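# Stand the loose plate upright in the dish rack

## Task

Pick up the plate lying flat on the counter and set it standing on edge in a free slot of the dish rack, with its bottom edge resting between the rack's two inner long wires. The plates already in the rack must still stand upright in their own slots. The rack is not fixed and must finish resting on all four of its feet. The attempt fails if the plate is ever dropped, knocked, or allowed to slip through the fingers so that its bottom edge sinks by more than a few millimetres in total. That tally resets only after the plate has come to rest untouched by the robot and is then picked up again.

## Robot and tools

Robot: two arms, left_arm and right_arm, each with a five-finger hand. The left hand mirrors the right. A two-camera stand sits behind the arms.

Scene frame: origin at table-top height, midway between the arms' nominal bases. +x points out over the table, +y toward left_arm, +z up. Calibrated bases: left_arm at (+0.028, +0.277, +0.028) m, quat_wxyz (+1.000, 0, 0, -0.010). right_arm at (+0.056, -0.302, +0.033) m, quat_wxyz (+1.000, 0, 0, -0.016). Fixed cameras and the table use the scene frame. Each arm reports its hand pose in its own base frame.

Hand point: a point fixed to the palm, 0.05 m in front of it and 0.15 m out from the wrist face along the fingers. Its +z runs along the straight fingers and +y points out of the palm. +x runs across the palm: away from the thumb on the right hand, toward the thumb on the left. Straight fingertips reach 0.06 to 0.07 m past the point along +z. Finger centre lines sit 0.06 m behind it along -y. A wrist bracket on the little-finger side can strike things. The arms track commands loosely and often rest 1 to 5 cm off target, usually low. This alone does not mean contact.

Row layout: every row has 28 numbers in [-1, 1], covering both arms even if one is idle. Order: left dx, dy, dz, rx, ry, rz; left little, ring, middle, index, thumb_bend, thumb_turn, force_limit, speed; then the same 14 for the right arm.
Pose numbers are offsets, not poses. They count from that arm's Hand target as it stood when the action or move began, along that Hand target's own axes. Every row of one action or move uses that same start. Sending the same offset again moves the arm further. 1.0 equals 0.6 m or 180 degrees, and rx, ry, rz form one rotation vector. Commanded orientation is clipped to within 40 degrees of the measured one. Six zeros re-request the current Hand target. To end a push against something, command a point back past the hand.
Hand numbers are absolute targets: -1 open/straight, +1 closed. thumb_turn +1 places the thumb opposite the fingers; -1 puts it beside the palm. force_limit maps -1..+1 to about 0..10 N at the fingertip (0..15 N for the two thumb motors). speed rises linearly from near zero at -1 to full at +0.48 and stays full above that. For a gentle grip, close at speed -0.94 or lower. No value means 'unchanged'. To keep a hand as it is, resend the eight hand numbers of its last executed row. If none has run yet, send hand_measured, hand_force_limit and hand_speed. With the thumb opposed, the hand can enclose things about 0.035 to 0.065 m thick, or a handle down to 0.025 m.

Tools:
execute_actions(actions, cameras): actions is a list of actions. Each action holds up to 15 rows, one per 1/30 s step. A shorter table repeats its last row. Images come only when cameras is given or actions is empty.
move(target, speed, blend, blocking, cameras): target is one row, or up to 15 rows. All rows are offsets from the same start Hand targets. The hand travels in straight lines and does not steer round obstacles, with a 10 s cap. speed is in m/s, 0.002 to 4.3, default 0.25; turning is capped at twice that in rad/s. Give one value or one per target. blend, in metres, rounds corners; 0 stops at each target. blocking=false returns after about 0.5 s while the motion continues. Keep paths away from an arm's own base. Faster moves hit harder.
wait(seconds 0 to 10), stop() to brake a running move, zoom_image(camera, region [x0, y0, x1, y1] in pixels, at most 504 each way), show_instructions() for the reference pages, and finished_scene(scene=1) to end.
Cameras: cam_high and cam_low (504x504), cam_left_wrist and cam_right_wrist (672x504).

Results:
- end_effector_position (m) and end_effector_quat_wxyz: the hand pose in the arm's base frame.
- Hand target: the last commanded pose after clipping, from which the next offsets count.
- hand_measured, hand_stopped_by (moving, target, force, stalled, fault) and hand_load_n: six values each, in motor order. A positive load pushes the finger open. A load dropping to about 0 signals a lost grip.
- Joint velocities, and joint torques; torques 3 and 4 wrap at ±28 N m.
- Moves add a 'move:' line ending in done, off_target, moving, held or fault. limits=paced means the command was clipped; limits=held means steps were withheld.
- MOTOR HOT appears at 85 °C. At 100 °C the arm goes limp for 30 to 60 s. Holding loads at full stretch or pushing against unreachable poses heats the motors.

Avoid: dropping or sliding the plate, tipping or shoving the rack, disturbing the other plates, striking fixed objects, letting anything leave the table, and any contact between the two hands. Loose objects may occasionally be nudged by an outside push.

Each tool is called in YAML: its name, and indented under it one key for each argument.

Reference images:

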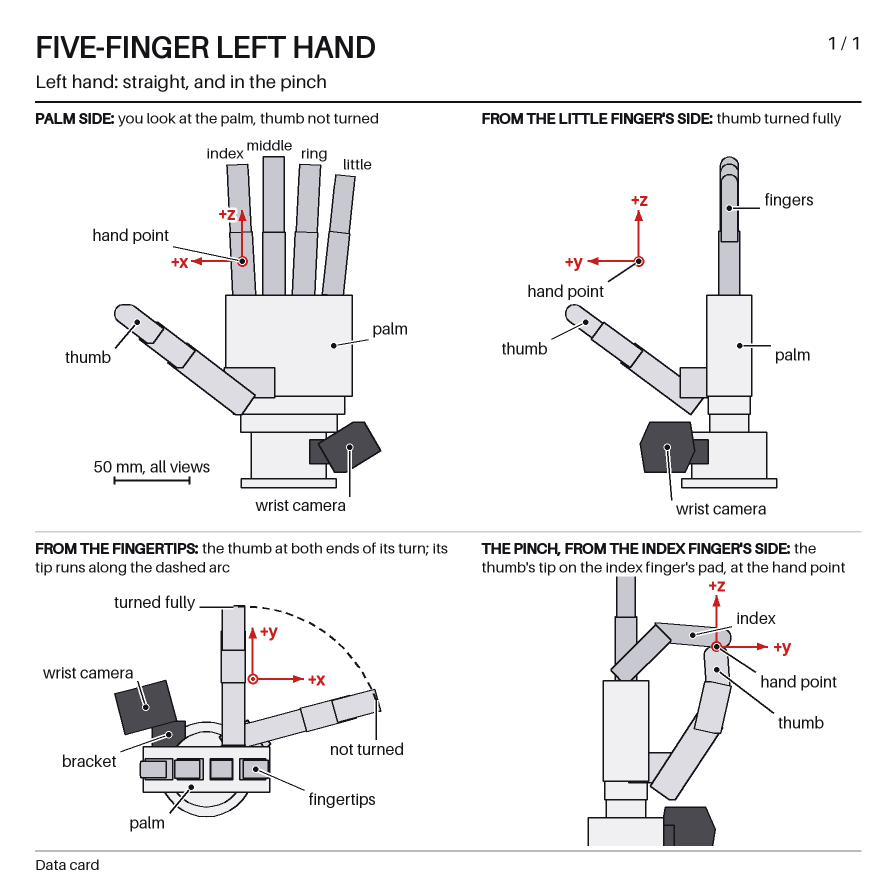

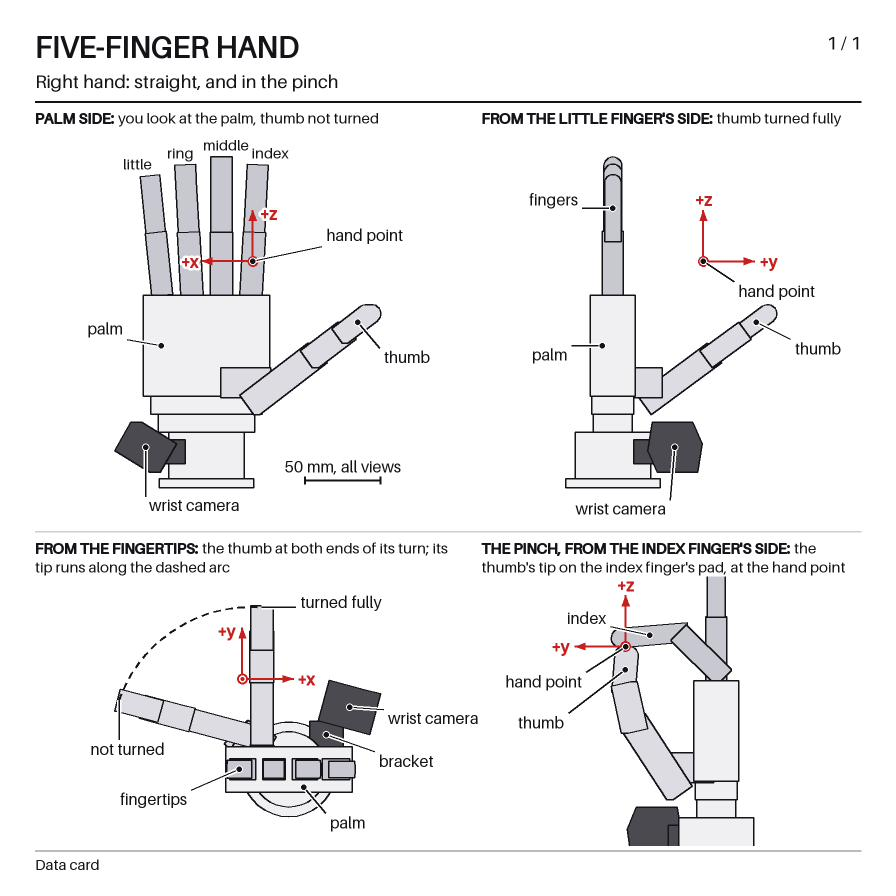

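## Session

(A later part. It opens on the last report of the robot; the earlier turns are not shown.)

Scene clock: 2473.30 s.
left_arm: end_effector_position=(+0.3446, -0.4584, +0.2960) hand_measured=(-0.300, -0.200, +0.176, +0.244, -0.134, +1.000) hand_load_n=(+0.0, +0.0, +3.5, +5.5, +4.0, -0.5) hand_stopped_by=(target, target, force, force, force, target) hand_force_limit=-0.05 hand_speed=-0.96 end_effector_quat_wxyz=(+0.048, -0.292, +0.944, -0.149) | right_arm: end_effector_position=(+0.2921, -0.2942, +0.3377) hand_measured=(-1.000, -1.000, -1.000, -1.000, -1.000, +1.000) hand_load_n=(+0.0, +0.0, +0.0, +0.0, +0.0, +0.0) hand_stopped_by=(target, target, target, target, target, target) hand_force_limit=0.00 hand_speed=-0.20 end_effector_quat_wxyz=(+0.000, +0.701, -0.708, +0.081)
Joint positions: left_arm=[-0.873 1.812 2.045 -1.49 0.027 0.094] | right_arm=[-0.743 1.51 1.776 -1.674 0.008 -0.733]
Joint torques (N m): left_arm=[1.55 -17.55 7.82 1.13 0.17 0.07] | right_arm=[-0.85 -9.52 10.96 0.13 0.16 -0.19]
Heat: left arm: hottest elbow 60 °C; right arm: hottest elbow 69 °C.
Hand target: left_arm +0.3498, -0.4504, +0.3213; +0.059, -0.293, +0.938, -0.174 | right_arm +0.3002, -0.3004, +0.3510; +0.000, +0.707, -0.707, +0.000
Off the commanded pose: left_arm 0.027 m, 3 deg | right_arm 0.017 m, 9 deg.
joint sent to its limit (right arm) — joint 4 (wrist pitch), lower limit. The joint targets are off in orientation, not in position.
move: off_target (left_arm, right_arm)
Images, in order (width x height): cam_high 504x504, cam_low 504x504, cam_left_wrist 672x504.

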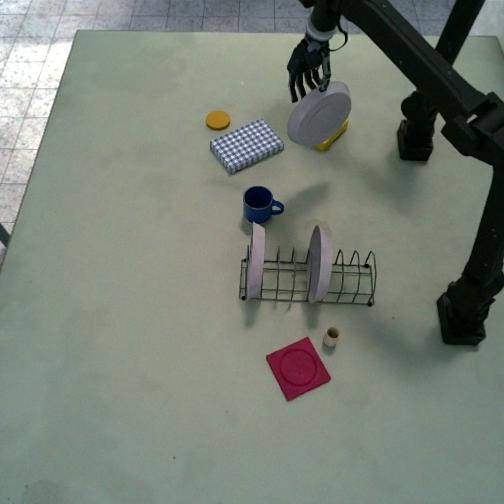

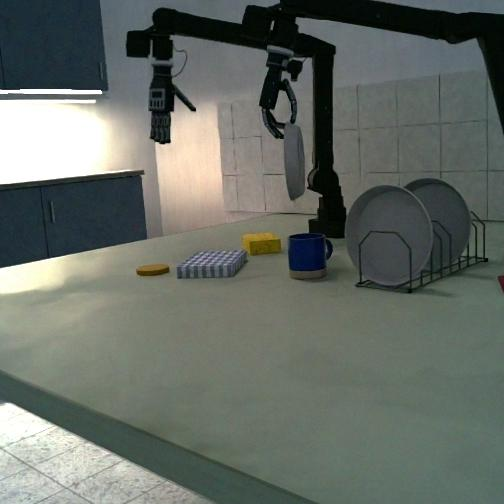

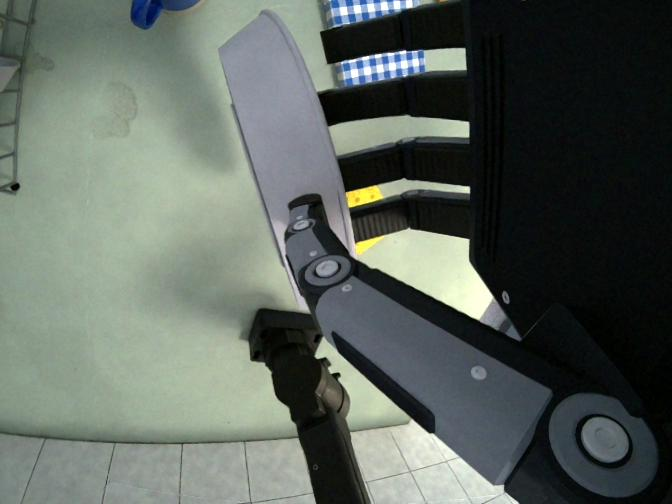

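execute_actions:
  actions:
    - [[0,0,0,0,0,0,-0.3,-0.2,0.71,0.67,0.15,1,-0.15,-0.97,0,0,0,0,0,0,-1,-1,-1,-1,-1,1,0,-0.2]]
  cameras: ["cam_left_wrist","cam_high"]

zoom_image:
  camera: "cam_high"
  region: [230, 30, 410, 210]

zoom_image:
  camera: "cam_left_wrist"
  region: [180, 0, 480, 300]

Scene clock: 2502.83 s.
left_arm: end_effector_position=(+0.3447, -0.4583, +0.2960) hand_measured=(-0.300, -0.200, +0.180, +0.244, -0.126, +1.000) hand_load_n=(+0.0, +0.0, +4.0, +6.5, +6.0, +0.0) hand_stopped_by=(target, target, force, force, force, target) hand_force_limit=-0.15 hand_speed=-0.97 end_effector_quat_wxyz=(+0.047, -0.292, +0.944, -0.149) | right_arm: end_effector_position=(+0.2921, -0.2942, +0.3377) hand_measured=(-1.000, -1.000, -1.000, -1.000, -1.000, +1.000) hand_load_n=(+0.0, +0.5, +0.0, +0.0, +0.0, +0.0) hand_stopped_by=(target, target, target, target, target, target) hand_force_limit=0.00 hand_speed=-0.20 end_effector_quat_wxyz=(+0.000, +0.701, -0.708, +0.081)
Joint positions: left_arm=[-0.872 1.812 2.045 -1.49 0.028 0.094] | right_arm=[-0.743 1.51 1.776 -1.674 0.008 -0.733]
Joint torques (N m): left_arm=[1.85 -18.08 7.82 1.14 0.16 0.06] | right_arm=[-0.85 -9.52 10.96 0.13 0.16 -0.19]
Heat: left arm: hottest elbow 56 °C; right arm: hottest elbow 70 °C.
Hand target: left_arm +0.3498, -0.4505, +0.3213; +0.058, -0.293, +0.938, -0.174 | right_arm +0.3002, -0.3004, +0.3510; +0.000, +0.707, -0.707, +0.000
Off the commanded pose: left_arm 0.027 m, 3 deg | right_arm 0.017 m, 9 deg.
joint sent to its limit (right arm) — joint 4 (wrist pitch), lower limit. The joint targets are off in orientation, not in position.
Step readings (end_effector_position of left_arm | right_arm):
0: (+0.3448, -0.4583, +0.2960) | (+0.2921, -0.2942, +0.3377)
1: (+0.3448, -0.4583, +0.2960) | (+0.2921, -0.2942, +0.3377)
2: (+0.3448, -0.4583, +0.2960) | (+0.2921, -0.2942, +0.3377)
4: (+0.3447, -0.4583, +0.2960) | (+0.2921, -0.2942, +0.3377)
8: (+0.3446, -0.4583, +0.2960) | (+0.2921, -0.2942, +0.3377)
15: (+0.3447, -0.4583, +0.2960) | (+0.2921, -0.2942, +0.3377)
Images, in order (width x height): cam_high 504x504, cam_left_wrist 672x504.

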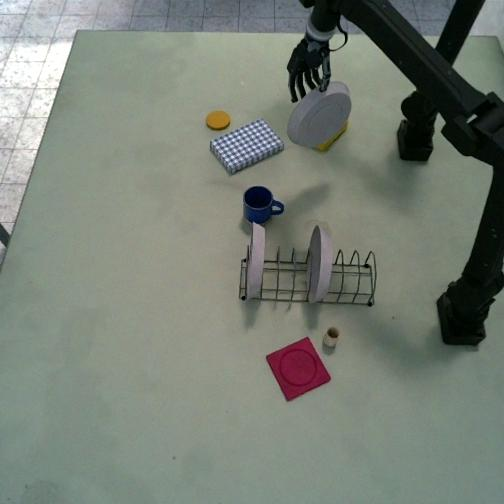

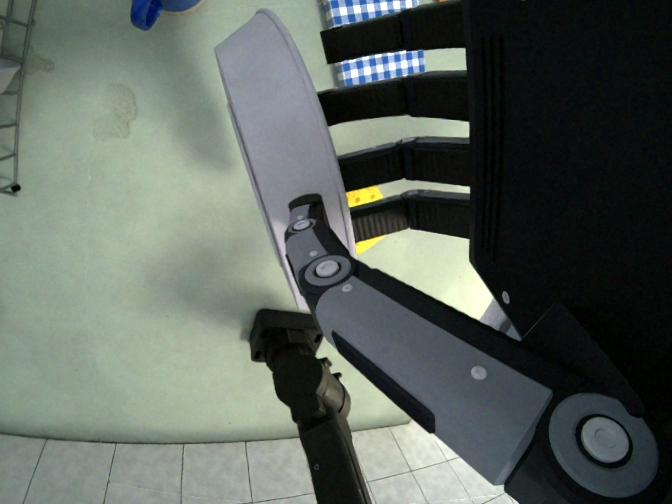

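Scaled by 2.800 from the camera's 504x504 image, which has a finer 720x720 frame.

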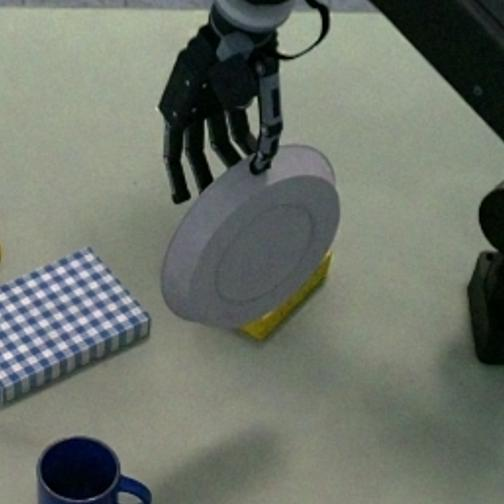

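Scaled by 1.680 from the camera's 672x504 image, which has a finer 960x720 frame.

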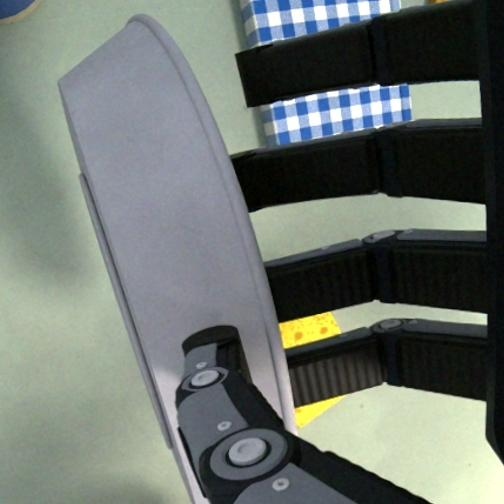

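move:
  target: [-0.1562,0.5175,-0.2185,0,-0.075,-0.1914,-0.3,-0.2,0.71,0.67,0.15,1,-0.15,-0.97,0,0,0,0,0,0,-1,-1,-1,-1,-1,1,0,-0.2]
  speed: 0.08
  cameras: ["cam_left_wrist","cam_low","cam_high"]

zoom_image:
  camera: "cam_high"
  region: [230, 160, 410, 340]

zoom_image:
  camera: "cam_low"
  region: [320, 80, 504, 264]

Scene clock: 2538.33 s.
left_arm: end_effector_position=(+0.2365, -0.1255, +0.3261) hand_measured=(-0.300, -0.200, +0.180, +0.244, -0.128, +1.000) hand_load_n=(+0.0, +0.0, +4.0, +6.0, +5.5, -0.5) hand_stopped_by=(target, target, force, force, force, target) hand_force_limit=-0.15 hand_speed=-0.97 end_effector_quat_wxyz=(+0.108, -0.574, +0.799, -0.142) | right_arm: end_effector_position=(+0.2921, -0.2942, +0.3377) hand_measured=(-1.000, -1.000, -1.000, -1.000, -1.000, +1.000) hand_load_n=(+0.0, +0.0, +0.0, +0.0, +0.0, +0.0) hand_stopped_by=(target, target, target, target, target, target) hand_force_limit=0.00 hand_speed=-0.20 end_effector_quat_wxyz=(+0.000, +0.701, -0.708, +0.081)
Joint positions: left_arm=[-0.381 0.969 1.282 -1.526 -0.029 -0.051] | right_arm=[-0.743 1.51 1.776 -1.674 0.008 -0.733]
Joint torques (N m): left_arm=[1.79 -4.13 7.56 0.72 0.13 0.06] | right_arm=[-0.85 -9.52 10.96 0.13 0.16 -0.19]
Heat: left arm: hottest elbow 53 °C; right arm: hottest elbow 70 °C.
Hand target: left_arm +0.2344, -0.1203, +0.3325; +0.113, -0.575, +0.796, -0.148 | right_arm +0.3002, -0.3004, +0.3510; +0.000, +0.707, -0.707, +0.000
Off the commanded pose: left_arm 0.008 m, 1 deg | right_arm 0.017 m, 9 deg.
joint sent to its limit (right arm) — joint 4 (wrist pitch), lower limit. The joint targets are off in orientation, not in position.
move: off_target (right_arm)
Images, in order (width x height): cam_high 504x504, cam_low 504x504, cam_left_wrist 672x504.

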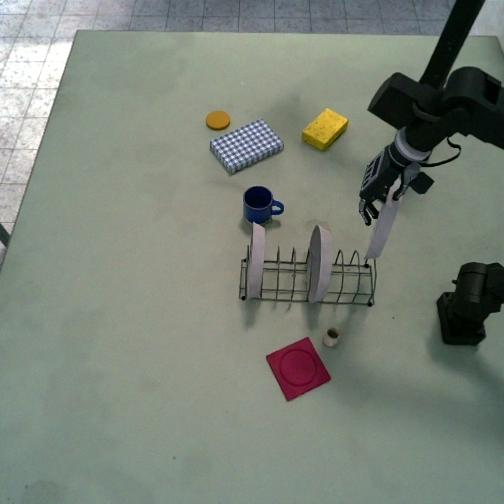

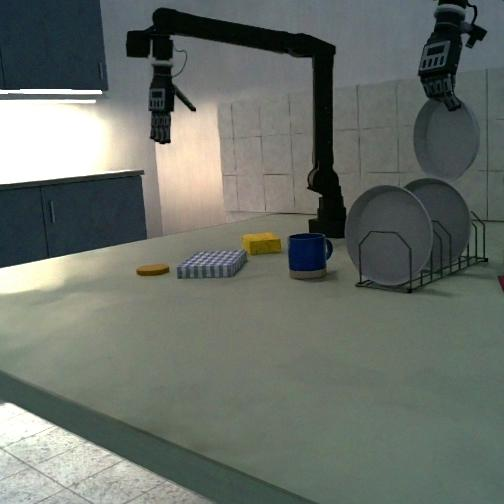

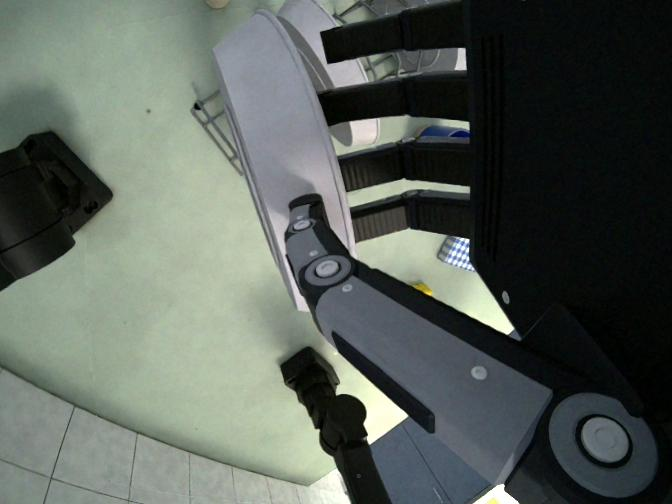

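Scaled by 2.800 from the camera's 504x504 image, which has a finer 720x720 frame.

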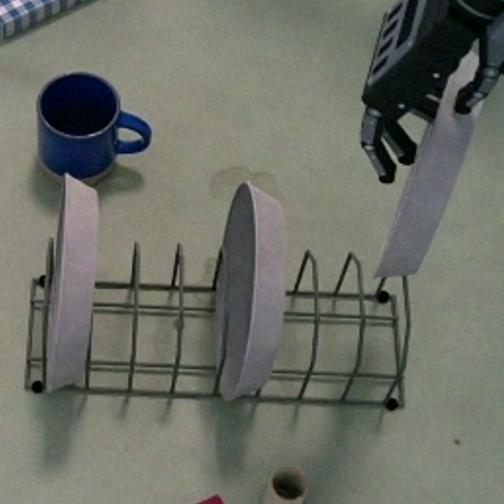

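Scaled by 2.739 from the camera's 504x504 image, which has a finer 720x720 frame.

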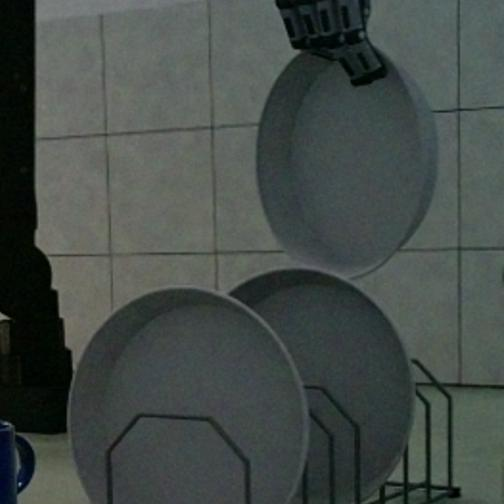

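zoom_image:
  camera: "cam_high"
  region: [340, 160, 440, 280]

Scaled by 4.200 from the camera's 504x504 image, which has a finer 720x720 frame.

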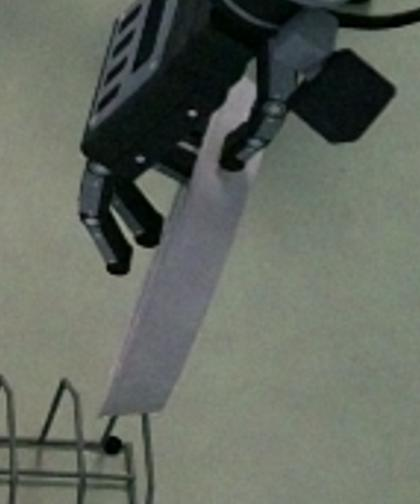

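move:
  target: [0.0103,0.006,0.0415,-0.0167,-0.0409,-0.1033,-0.3,-0.2,0.71,0.67,0.15,1,-0.15,-0.97,0,0,0,0,0,0,-1,-1,-1,-1,-1,1,0,-0.2]
  speed: 0.07
  cameras: ["cam_left_wrist","cam_low","cam_high"]

zoom_image:
  camera: "cam_high"
  region: [320, 170, 440, 320]

zoom_image:
  camera: "cam_low"
  region: [320, 80, 504, 264]

Scene clock: 2631.50 s.
left_arm: end_effector_position=(+0.2399, -0.1238, +0.3052) hand_measured=(-0.300, -0.200, +0.180, +0.244, -0.128, +1.000) hand_load_n=(+0.5, +0.0, +4.5, +6.0, +6.0, -0.5) hand_stopped_by=(target, target, force, force, force, target) hand_force_limit=-0.15 hand_speed=-0.97 end_effector_quat_wxyz=(-0.123, +0.709, -0.687, +0.105) | right_arm: end_effector_position=(+0.2921, -0.2942, +0.3377) hand_measured=(-1.000, -1.000, -1.000, -1.000, -1.000, +1.000) hand_load_n=(+0.0, +0.0, +0.0, +0.5, +0.0, +0.0) hand_stopped_by=(target, target, target, target, target, target) hand_force_limit=0.00 hand_speed=-0.20 end_effector_quat_wxyz=(+0.000, +0.701, -0.708, +0.081)
Joint positions: left_arm=[-0.392 0.969 1.231 -1.543 -0.15 -0.402] | right_arm=[-0.743 1.51 1.776 -1.674 0.008 -0.733]
Joint torques (N m): left_arm=[-0.67 -2.84 7.61 0.61 -0.12 -0.09] | right_arm=[-0.85 -9.52 10.95 0.13 0.16 -0.19]
Heat: left arm: hottest elbow 51 °C; right arm: hottest elbow 70 °C.
Hand target: left_arm +0.2380, -0.1277, +0.3079; -0.123, +0.707, -0.688, +0.107 | right_arm +0.3002, -0.3004, +0.3510; +0.000, +0.707, -0.707, +0.000
Off the commanded pose: left_arm 0.005 m, 0 deg | right_arm 0.017 m, 9 deg.
joint sent to its limit (right arm) — joint 4 (wrist pitch), lower limit. The joint targets are off in orientation, not in position.
move: off_target (right_arm)
Images, in order (width x height): cam_high 504x504, cam_low 504x504, cam_left_wrist 672x504.

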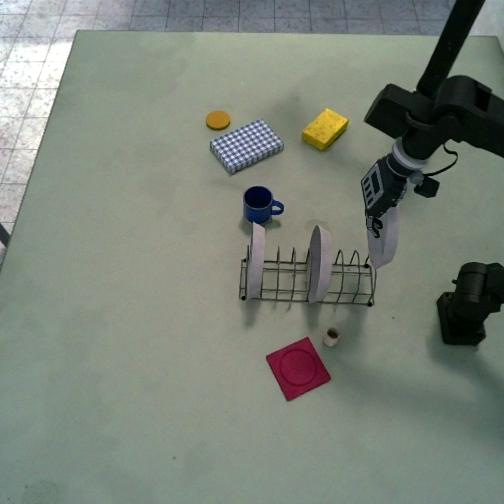

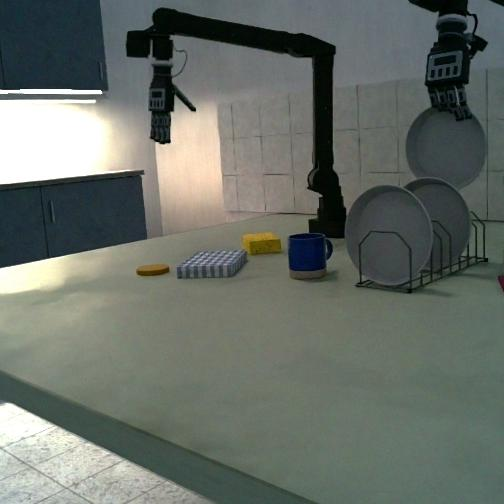

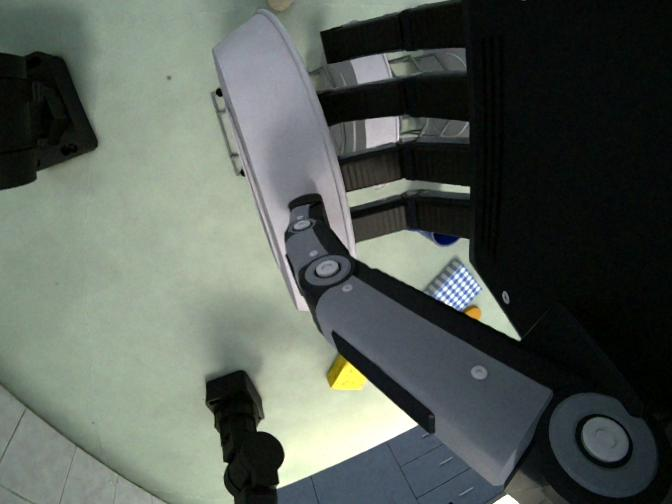

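Scaled by 3.360 from the camera's 504x504 image, which has a finer 720x720 frame.

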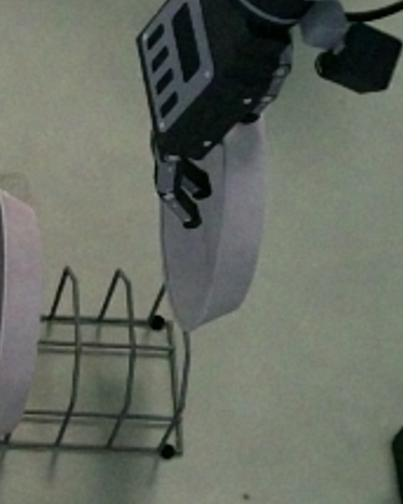

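Scaled by 2.739 from the camera's 504x504 image, which has a finer 720x720 frame.

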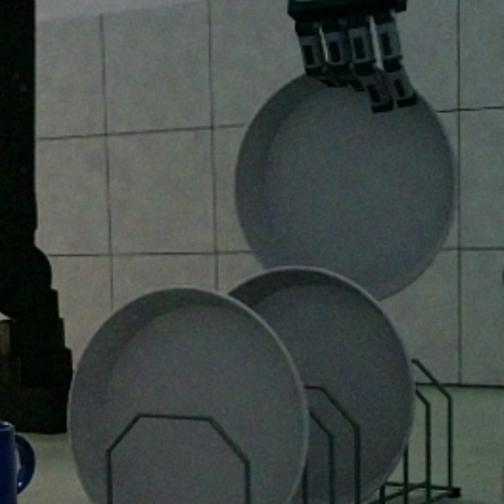

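zoom_image:
  camera: "cam_high"
  region: [230, 215, 310, 315]

zoom_image:
  camera: "cam_high"
  region: [300, 215, 400, 315]

Scaled by 5.040 from the camera's 504x504 image, which has a finer 720x720 frame.

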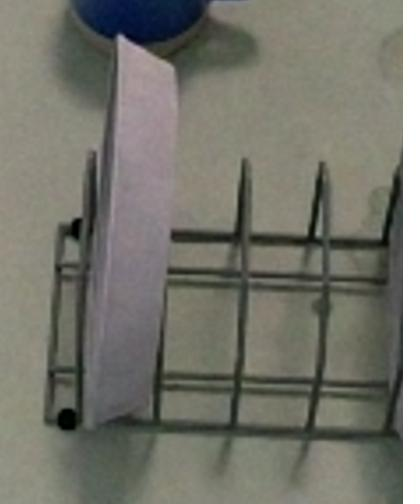

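Scaled by 5.040 from the camera's 504x504 image, which has a finer 720x720 frame.

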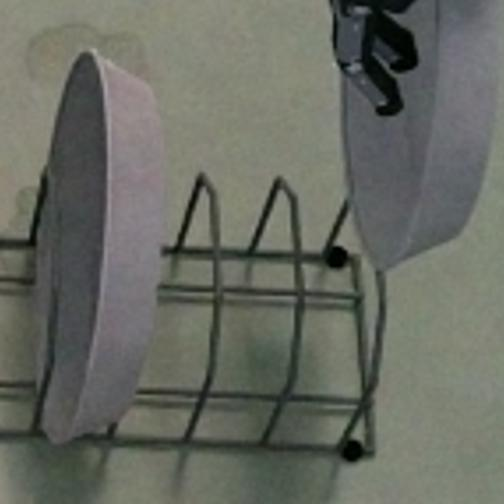

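move:
  target: [0.015,-0.0012,0.0743,0,0,0,-0.3,-0.2,0.71,0.67,0.15,1,-0.15,-0.97,0,0,0,0,0,0,-1,-1,-1,-1,-1,1,0,-0.2]
  speed: 0.05
  cameras: ["cam_left_wrist","cam_low","cam_high"]

zoom_image:
  camera: "cam_high"
  region: [300, 195, 420, 315]

zoom_image:
  camera: "cam_low"
  region: [340, 120, 504, 284]

Scene clock: 2762.17 s.
left_arm: end_effector_position=(+0.2490, -0.1288, +0.2638) hand_measured=(-0.300, -0.200, +0.180, +0.244, -0.128, +1.000) hand_load_n=(+0.0, +0.5, +4.0, +6.0, +6.0, -0.5) hand_stopped_by=(target, target, force, force, force, target) hand_force_limit=-0.15 hand_speed=-0.97 end_effector_quat_wxyz=(-0.121, +0.709, -0.687, +0.099) | right_arm: end_effector_position=(+0.2921, -0.2942, +0.3377) hand_measured=(-1.000, -1.000, -1.000, -1.000, -1.000, +1.000) hand_load_n=(+0.0, +0.0, +0.0, +0.0, +0.0, +0.0) hand_stopped_by=(target, target, target, target, target, target) hand_force_limit=0.00 hand_speed=-0.20 end_effector_quat_wxyz=(+0.000, +0.701, -0.708, +0.081)
Joint positions: left_arm=[-0.396 0.984 1.13 -1.442 -0.152 -0.407] | right_arm=[-0.743 1.51 1.776 -1.674 0.008 -0.733]
Joint torques (N m): left_arm=[-0.67 -2.67 7.8 1.33 -0.12 -0.13] | right_arm=[-0.85 -9.52 10.96 0.13 0.16 -0.19]
Heat: left arm: hottest elbow 51 °C; right arm: hottest elbow 70 °C.
Hand target: left_arm +0.2534, -0.1355, +0.2658; -0.123, +0.708, -0.688, +0.107 | right_arm +0.3002, -0.3004, +0.3510; +0.000, +0.707, -0.707, +0.000
Off the commanded pose: left_arm 0.008 m, 1 deg | right_arm 0.017 m, 9 deg.
joint sent to its limit (right arm) — joint 4 (wrist pitch), lower limit. The joint targets are off in orientation, not in position.
move: off_target (right_arm)
Images, in order (width x height): cam_high 504x504, cam_low 504x504, cam_left_wrist 672x504.

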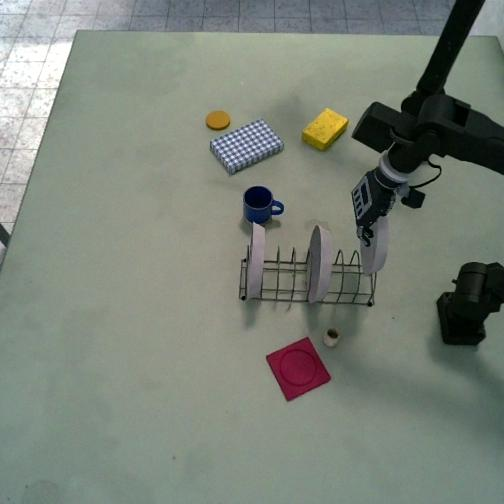

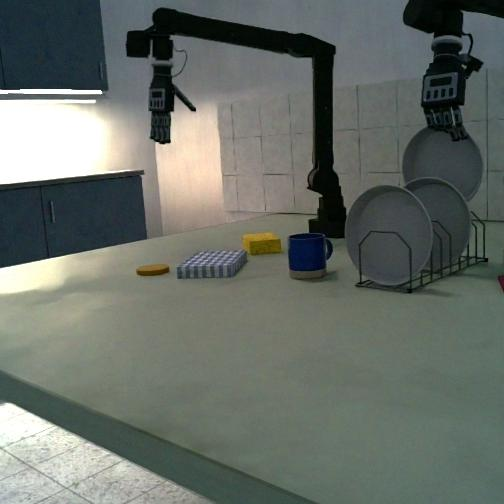

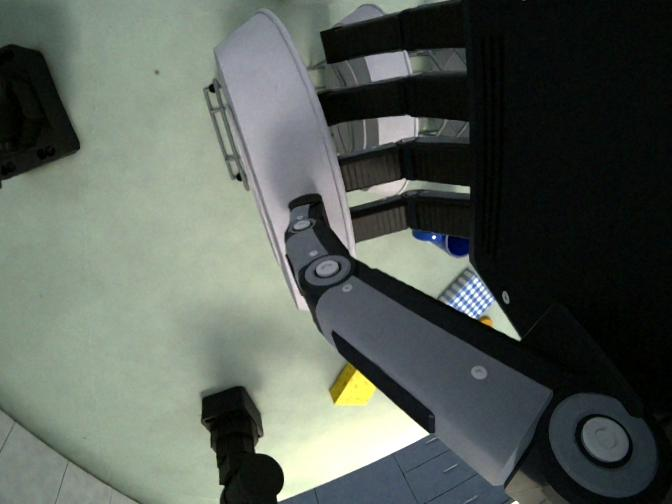

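Scaled by 4.200 from the camera's 504x504 image, which has a finer 720x720 frame.

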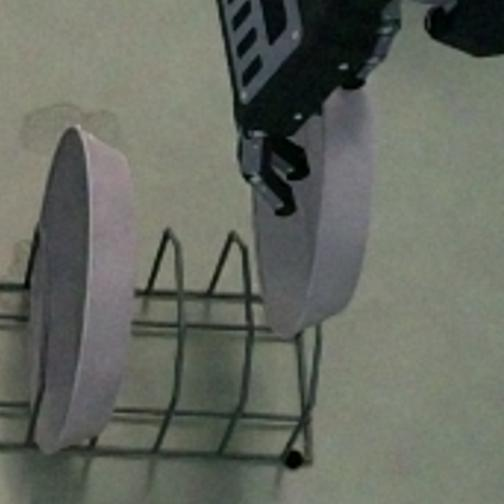

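Scaled by 3.073 from the camera's 504x504 image, which has a finer 720x720 frame.

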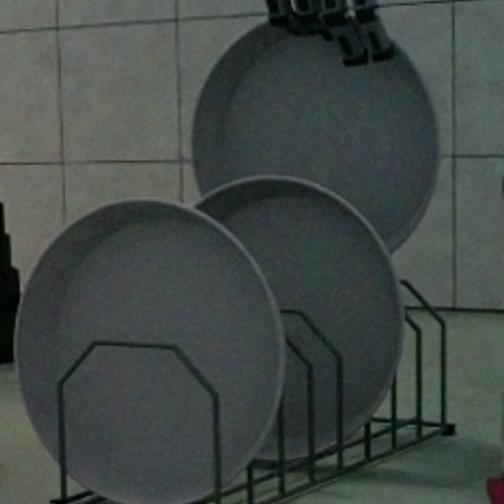

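move:
  target: [-0.005,-0.0105,0.008,0,0,0,-0.3,-0.2,0.71,0.67,0.15,1,-0.15,-0.97,0,0,0,0,0,0,-1,-1,-1,-1,-1,1,0,-0.2]
  speed: 0.04
  cameras: ["cam_high"]

zoom_image:
  camera: "cam_high"
  region: [320, 205, 400, 315]

Scene clock: 2825.03 s.
left_arm: end_effector_position=(+0.2542, -0.1310, +0.2612) hand_measured=(-0.300, -0.200, +0.180, +0.244, -0.128, +1.000) hand_load_n=(+0.0, +0.0, +4.0, +6.5, +5.5, -0.5) hand_stopped_by=(target, target, force, force, force, target) hand_force_limit=-0.15 hand_speed=-0.97 end_effector_quat_wxyz=(-0.121, +0.709, -0.687, +0.100) | right_arm: end_effector_position=(+0.2921, -0.2942, +0.3377) hand_measured=(-1.000, -1.000, -1.000, -1.000, -1.000, +1.000) hand_load_n=(+0.0, +0.0, +0.0, +0.0, +0.0, +0.0) hand_stopped_by=(target, target, target, target, target, target) hand_force_limit=0.00 hand_speed=-0.20 end_effector_quat_wxyz=(+0.000, +0.701, -0.708, +0.081)
Joint positions: left_arm=[-0.396 0.996 1.13 -1.427 -0.151 -0.407] | right_arm=[-0.743 1.51 1.776 -1.674 0.008 -0.733]
Joint torques (N m): left_arm=[1.08 -2.73 7.92 1.37 0.06 0.06] | right_arm=[-0.85 -9.52 10.96 0.13 0.16 -0.19]
Heat: left arm: hottest elbow 52 °C; right arm: hottest elbow 70 °C.
Hand target: left_arm +0.2608, -0.1322, +0.2633; -0.123, +0.708, -0.688, +0.106 | right_arm +0.3002, -0.3004, +0.3510; +0.000, +0.707, -0.707, +0.000
Off the commanded pose: left_arm 0.007 m, 1 deg | right_arm 0.017 m, 9 deg.
joint sent to its limit (right arm) — joint 4 (wrist pitch), lower limit. The joint targets are off in orientation, not in position.
move: off_target (right_arm)
Images, in order (width x height): cam_high 504x504.

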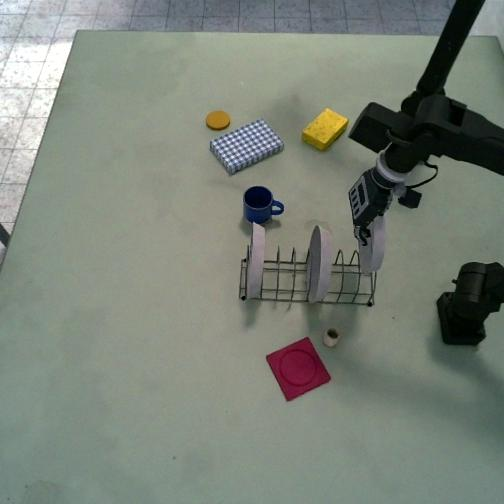

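Scaled by 4.582 from the camera's 504x504 image, which has a finer 720x720 frame.

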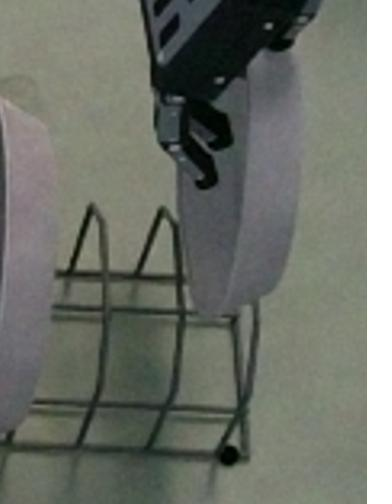

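move:
  target: [-0.022,0,0,0,0,0,-0.3,-0.2,0.71,0.67,0.15,1,-0.15,-0.97,0,0,0,0,0,0,-1,-1,-1,-1,-1,1,0,-0.2]
  speed: 0.04
  cameras: ["cam_high"]

zoom_image:
  camera: "cam_high"
  region: [320, 205, 400, 315]

Scene clock: 2836.43 s.
left_arm: end_effector_position=(+0.2549, -0.1214, +0.2583) hand_measured=(-0.300, -0.200, +0.180, +0.244, -0.128, +1.000) hand_load_n=(+0.0, +0.0, +4.5, +6.0, +5.5, -0.5) hand_stopped_by=(target, target, force, force, force, target) hand_force_limit=-0.15 hand_speed=-0.97 end_effector_quat_wxyz=(-0.118, +0.707, -0.691, +0.095) | right_arm: end_effector_position=(+0.2921, -0.2942, +0.3377) hand_measured=(-1.000, -1.000, -1.000, -1.000, -1.000, +1.000) hand_load_n=(+0.0, +0.0, +0.0, +0.0, +0.0, +0.0) hand_stopped_by=(target, target, target, target, target, target) hand_force_limit=0.00 hand_speed=-0.20 end_effector_quat_wxyz=(+0.000, +0.701, -0.708, +0.081)
Joint positions: left_arm=[-0.361 0.996 1.123 -1.427 -0.139 -0.365] | right_arm=[-0.743 1.51 1.776 -1.674 0.008 -0.733]
Joint torques (N m): left_arm=[1.73 -3.96 7.8 1.32 0.07 0.08] | right_arm=[-0.85 -9.52 10.96 0.13 0.16 -0.19]
Heat: left arm: hottest elbow 52 °C; right arm: hottest elbow 70 °C.
Hand target: left_arm +0.2603, -0.1190, +0.2635; -0.123, +0.708, -0.688, +0.106 | right_arm +0.3002, -0.3004, +0.3510; +0.000, +0.707, -0.707, +0.000
Off the commanded pose: left_arm 0.008 m, 2 deg | right_arm 0.017 m, 9 deg.
joint sent to its limit (right arm) — joint 4 (wrist pitch), lower limit. The joint targets are off in orientation, not in position.
move: off_target (right_arm)
Images, in order (width x height): cam_high 504x504.

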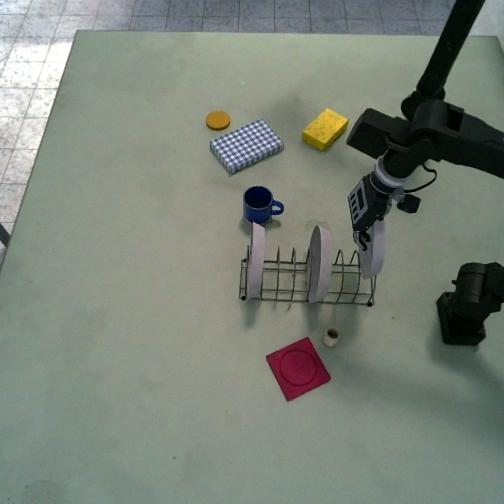

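Scaled by 4.582 from the camera's 504x504 image, which has a finer 720x720 frame.

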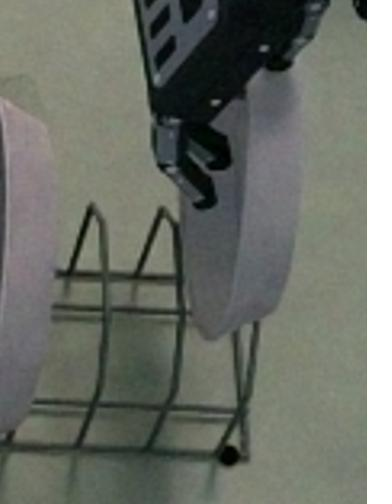

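move:
  target: [0,0.0193,0.0568,0,0,0,-0.3,-0.2,0.71,0.67,0.15,1,-0.15,-0.97,0,0,0,0,0,0,-1,-1,-1,-1,-1,1,0,-0.2]
  speed: 0.03
  cameras: ["cam_high","cam_low"]

zoom_image:
  camera: "cam_high"
  region: [320, 205, 400, 315]

zoom_image:
  camera: "cam_low"
  region: [340, 120, 504, 284]

Scene clock: 2850.97 s.
left_arm: end_effector_position=(+0.2551, -0.1210, +0.2197) hand_measured=(-0.300, -0.200, +0.180, +0.244, -0.128, +1.000) hand_load_n=(+0.0, +0.0, +4.0, +6.0, +5.5, -0.5) hand_stopped_by=(target, target, force, force, force, target) hand_force_limit=-0.15 hand_speed=-0.97 end_effector_quat_wxyz=(-0.116, +0.706, -0.692, +0.090) | right_arm: end_effector_position=(+0.2921, -0.2942, +0.3377) hand_measured=(-1.000, -1.000, -1.000, -1.000, -1.000, +1.000) hand_load_n=(+0.0, +0.0, +0.0, +0.0, +0.0, +0.0) hand_stopped_by=(target, target, target, target, target, target) hand_force_limit=0.00 hand_speed=-0.20 end_effector_quat_wxyz=(+0.000, +0.701, -0.708, +0.081)
Joint positions: left_arm=[-0.36 0.996 1.022 -1.336 -0.138 -0.362] | right_arm=[-0.743 1.51 1.776 -1.674 0.008 -0.733]
Joint torques (N m): left_arm=[1.85 -4.84 7.83 1.2 0.07 0.07] | right_arm=[-0.85 -9.52 10.96 0.13 0.16 -0.19]
Heat: left arm: hottest elbow 51 °C; right arm: hottest elbow 70 °C.
Hand target: left_arm +0.2603, -0.1184, +0.2275; -0.123, +0.708, -0.688, +0.107 | right_arm +0.3002, -0.3004, +0.3510; +0.000, +0.707, -0.707, +0.000
Off the commanded pose: left_arm 0.010 m, 2 deg | right_arm 0.017 m, 9 deg.
joint sent to its limit (right arm) — joint 4 (wrist pitch), lower limit. The joint targets are off in orientation, not in position.
move: off_target (right_arm)
Images, in order (width x height): cam_high 504x504, cam_low 504x504.

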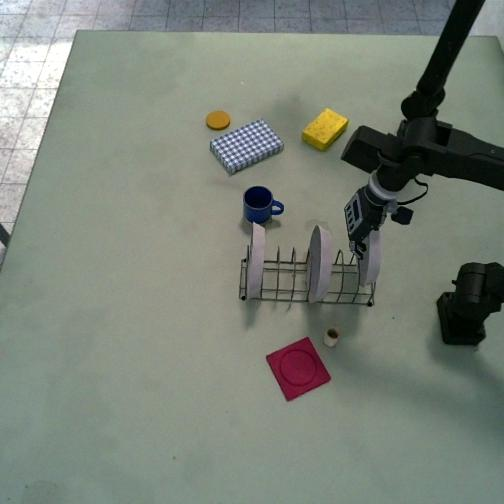

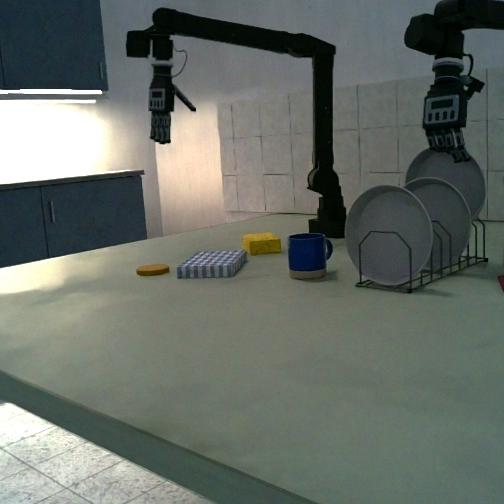

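Scaled by 4.582 from the camera's 504x504 image, which has a finer 720x720 frame.

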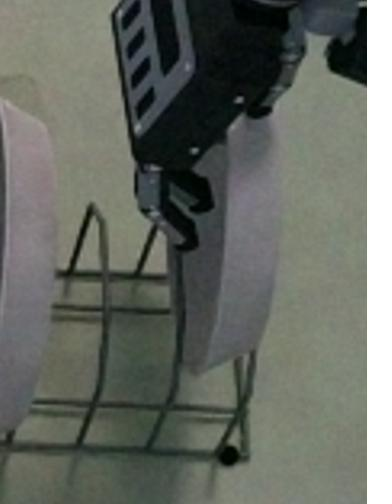

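Scaled by 3.073 from the camera's 504x504 image, which has a finer 720x720 frame.

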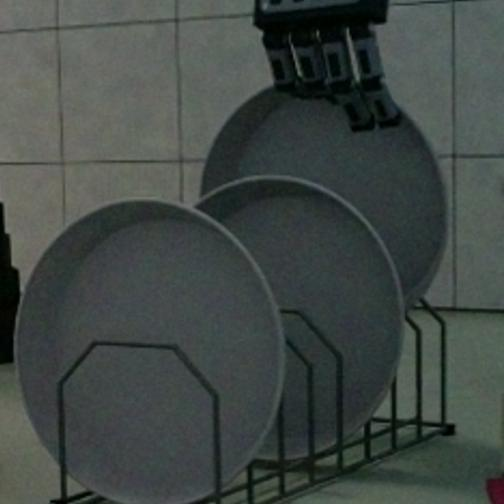

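zoom_image:
  camera: "cam_high"
  region: [345, 235, 390, 315]

zoom_image:
  camera: "cam_low"
  region: [450, 190, 504, 280]

Scaled by 6.300 from the camera's 504x504 image, which has a finer 720x720 frame.

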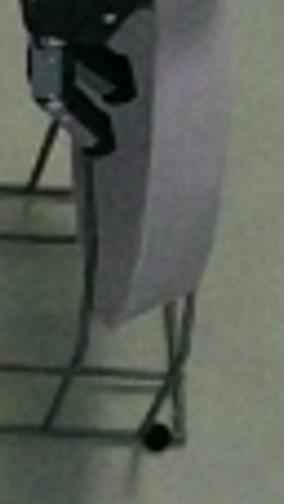

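Scaled by 5.600 from the camera's 504x504 image, which has a finer 720x720 frame.

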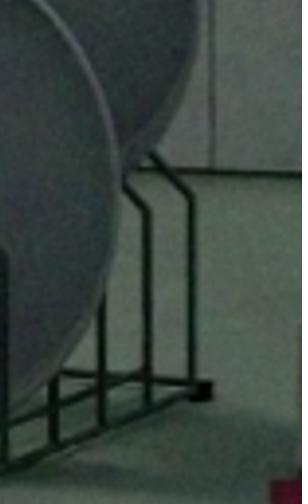

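move:
  target: [0,0.0177,0.0521,0,0,0,-0.3,-0.2,0.71,0.67,0.15,1,-0.15,-0.97,0,0,0,0,0,0,-1,-1,-1,-1,-1,1,0,-0.2]
  speed: 0.03
  cameras: ["cam_high","cam_low"]

zoom_image:
  camera: "cam_high"
  region: [335, 235, 390, 315]

zoom_image:
  camera: "cam_low"
  region: [400, 130, 504, 280]

Scene clock: 2875.47 s.
left_arm: end_effector_position=(+0.2543, -0.1201, +0.1863) hand_measured=(-0.300, -0.200, +0.180, +0.244, -0.128, +1.000) hand_load_n=(+0.0, +0.0, +4.0, +6.0, +5.5, +0.0) hand_stopped_by=(target, target, force, force, force, target) hand_force_limit=-0.15 hand_speed=-0.97 end_effector_quat_wxyz=(-0.115, +0.706, -0.692, +0.089) | right_arm: end_effector_position=(+0.2921, -0.2942, +0.3377) hand_measured=(-1.000, -1.000, -1.000, -1.000, -1.000, +1.000) hand_load_n=(+0.0, +0.0, +0.0, +0.0, +0.0, +0.0) hand_stopped_by=(target, target, target, target, target, target) hand_force_limit=0.00 hand_speed=-0.20 end_effector_quat_wxyz=(+0.000, +0.701, -0.708, +0.081)
Joint positions: left_arm=[-0.358 0.996 0.935 -1.25 -0.137 -0.36] | right_arm=[-0.743 1.51 1.776 -1.674 0.008 -0.733]
Joint torques (N m): left_arm=[1.79 -4.95 7.82 1.22 0.07 0.07] | right_arm=[-0.91 -9.52 10.96 0.13 0.16 -0.19]
Heat: left arm: hottest elbow 51 °C; right arm: hottest elbow 70 °C.
Hand target: left_arm +0.2602, -0.1177, +0.1945; -0.123, +0.708, -0.688, +0.106 | right_arm +0.3002, -0.3004, +0.3510; +0.000, +0.707, -0.707, +0.000
Off the commanded pose: left_arm 0.010 m, 2 deg | right_arm 0.017 m, 9 deg.
joint sent to its limit (right arm) — joint 4 (wrist pitch), lower limit. The joint targets are off in orientation, not in position.
move: off_target (right_arm)
Images, in order (width x height): cam_high 504x504, cam_low 504x504.

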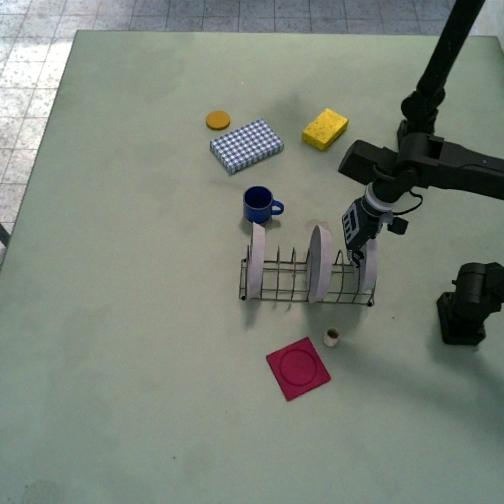

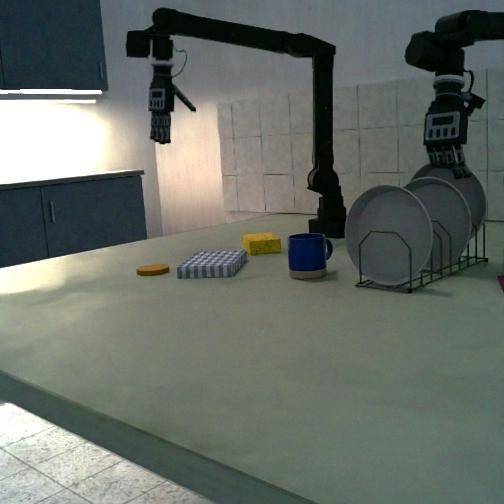

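Scaled by 6.300 from the camera's 504x504 image, which has a finer 720x720 frame.

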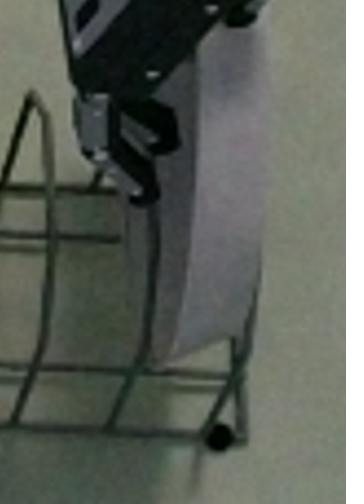

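Scaled by 3.360 from the camera's 504x504 image, which has a finer 720x720 frame.

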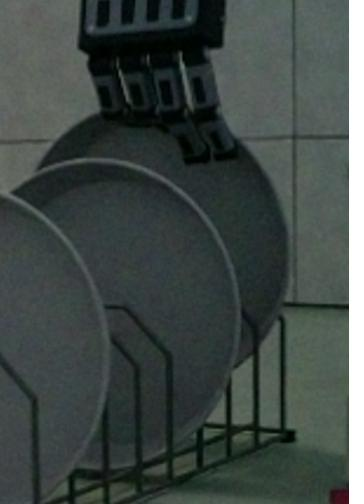

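move:
  target: [0,0.0107,0.0316,0,0,0,-0.3,-0.2,0.71,0.67,0.15,1,-0.15,-0.97,0,0,0,0,0,0,-1,-1,-1,-1,-1,1,0,-0.2]
  speed: 0.02
  cameras: ["cam_high"]

zoom_image:
  camera: "cam_high"
  region: [335, 235, 390, 315]

Scene clock: 2889.80 s.
left_arm: end_effector_position=(+0.2537, -0.1196, +0.1672) hand_measured=(-0.300, -0.200, +0.180, +0.244, -0.128, +1.000) hand_load_n=(+0.0, +0.0, +4.0, +6.5, +5.5, -0.5) hand_stopped_by=(target, target, force, force, force, target) hand_force_limit=-0.15 hand_speed=-0.97 end_effector_quat_wxyz=(-0.116, +0.706, -0.692, +0.091) | right_arm: end_effector_position=(+0.2921, -0.2942, +0.3377) hand_measured=(-1.000, -1.000, -1.000, -1.000, -1.000, +1.000) hand_load_n=(+0.0, +0.0, +0.0, +0.0, +0.0, +0.0) hand_stopped_by=(target, target, target, target, target, target) hand_force_limit=0.00 hand_speed=-0.20 end_effector_quat_wxyz=(+0.000, +0.701, -0.708, +0.081)
Joint positions: left_arm=[-0.357 0.996 0.885 -1.196 -0.137 -0.358] | right_arm=[-0.743 1.51 1.776 -1.674 0.008 -0.733]
Joint torques (N m): left_arm=[1.85 -4.66 7.79 1.32 0.07 0.06] | right_arm=[-0.85 -9.52 10.96 0.13 0.16 -0.19]
Heat: left arm: hottest elbow 50 °C; right arm: hottest elbow 70 °C.
Hand target: left_arm +0.2603, -0.1174, +0.1746; -0.123, +0.707, -0.688, +0.107 | right_arm +0.3002, -0.3004, +0.3510; +0.000, +0.707, -0.707, +0.000
Off the commanded pose: left_arm 0.010 m, 2 deg | right_arm 0.017 m, 9 deg.
joint sent to its limit (right arm) — joint 4 (wrist pitch), lower limit. The joint targets are off in orientation, not in position.
move: off_target (right_arm)
Images, in order (width x height): cam_high 504x504.

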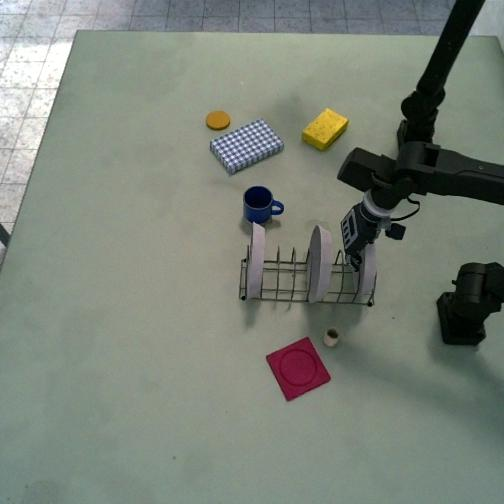

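Scaled by 6.300 from the camera's 504x504 image, which has a finer 720x720 frame.

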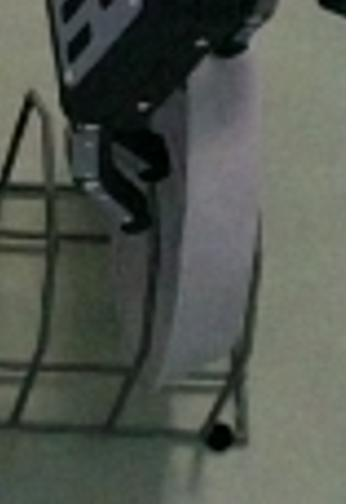

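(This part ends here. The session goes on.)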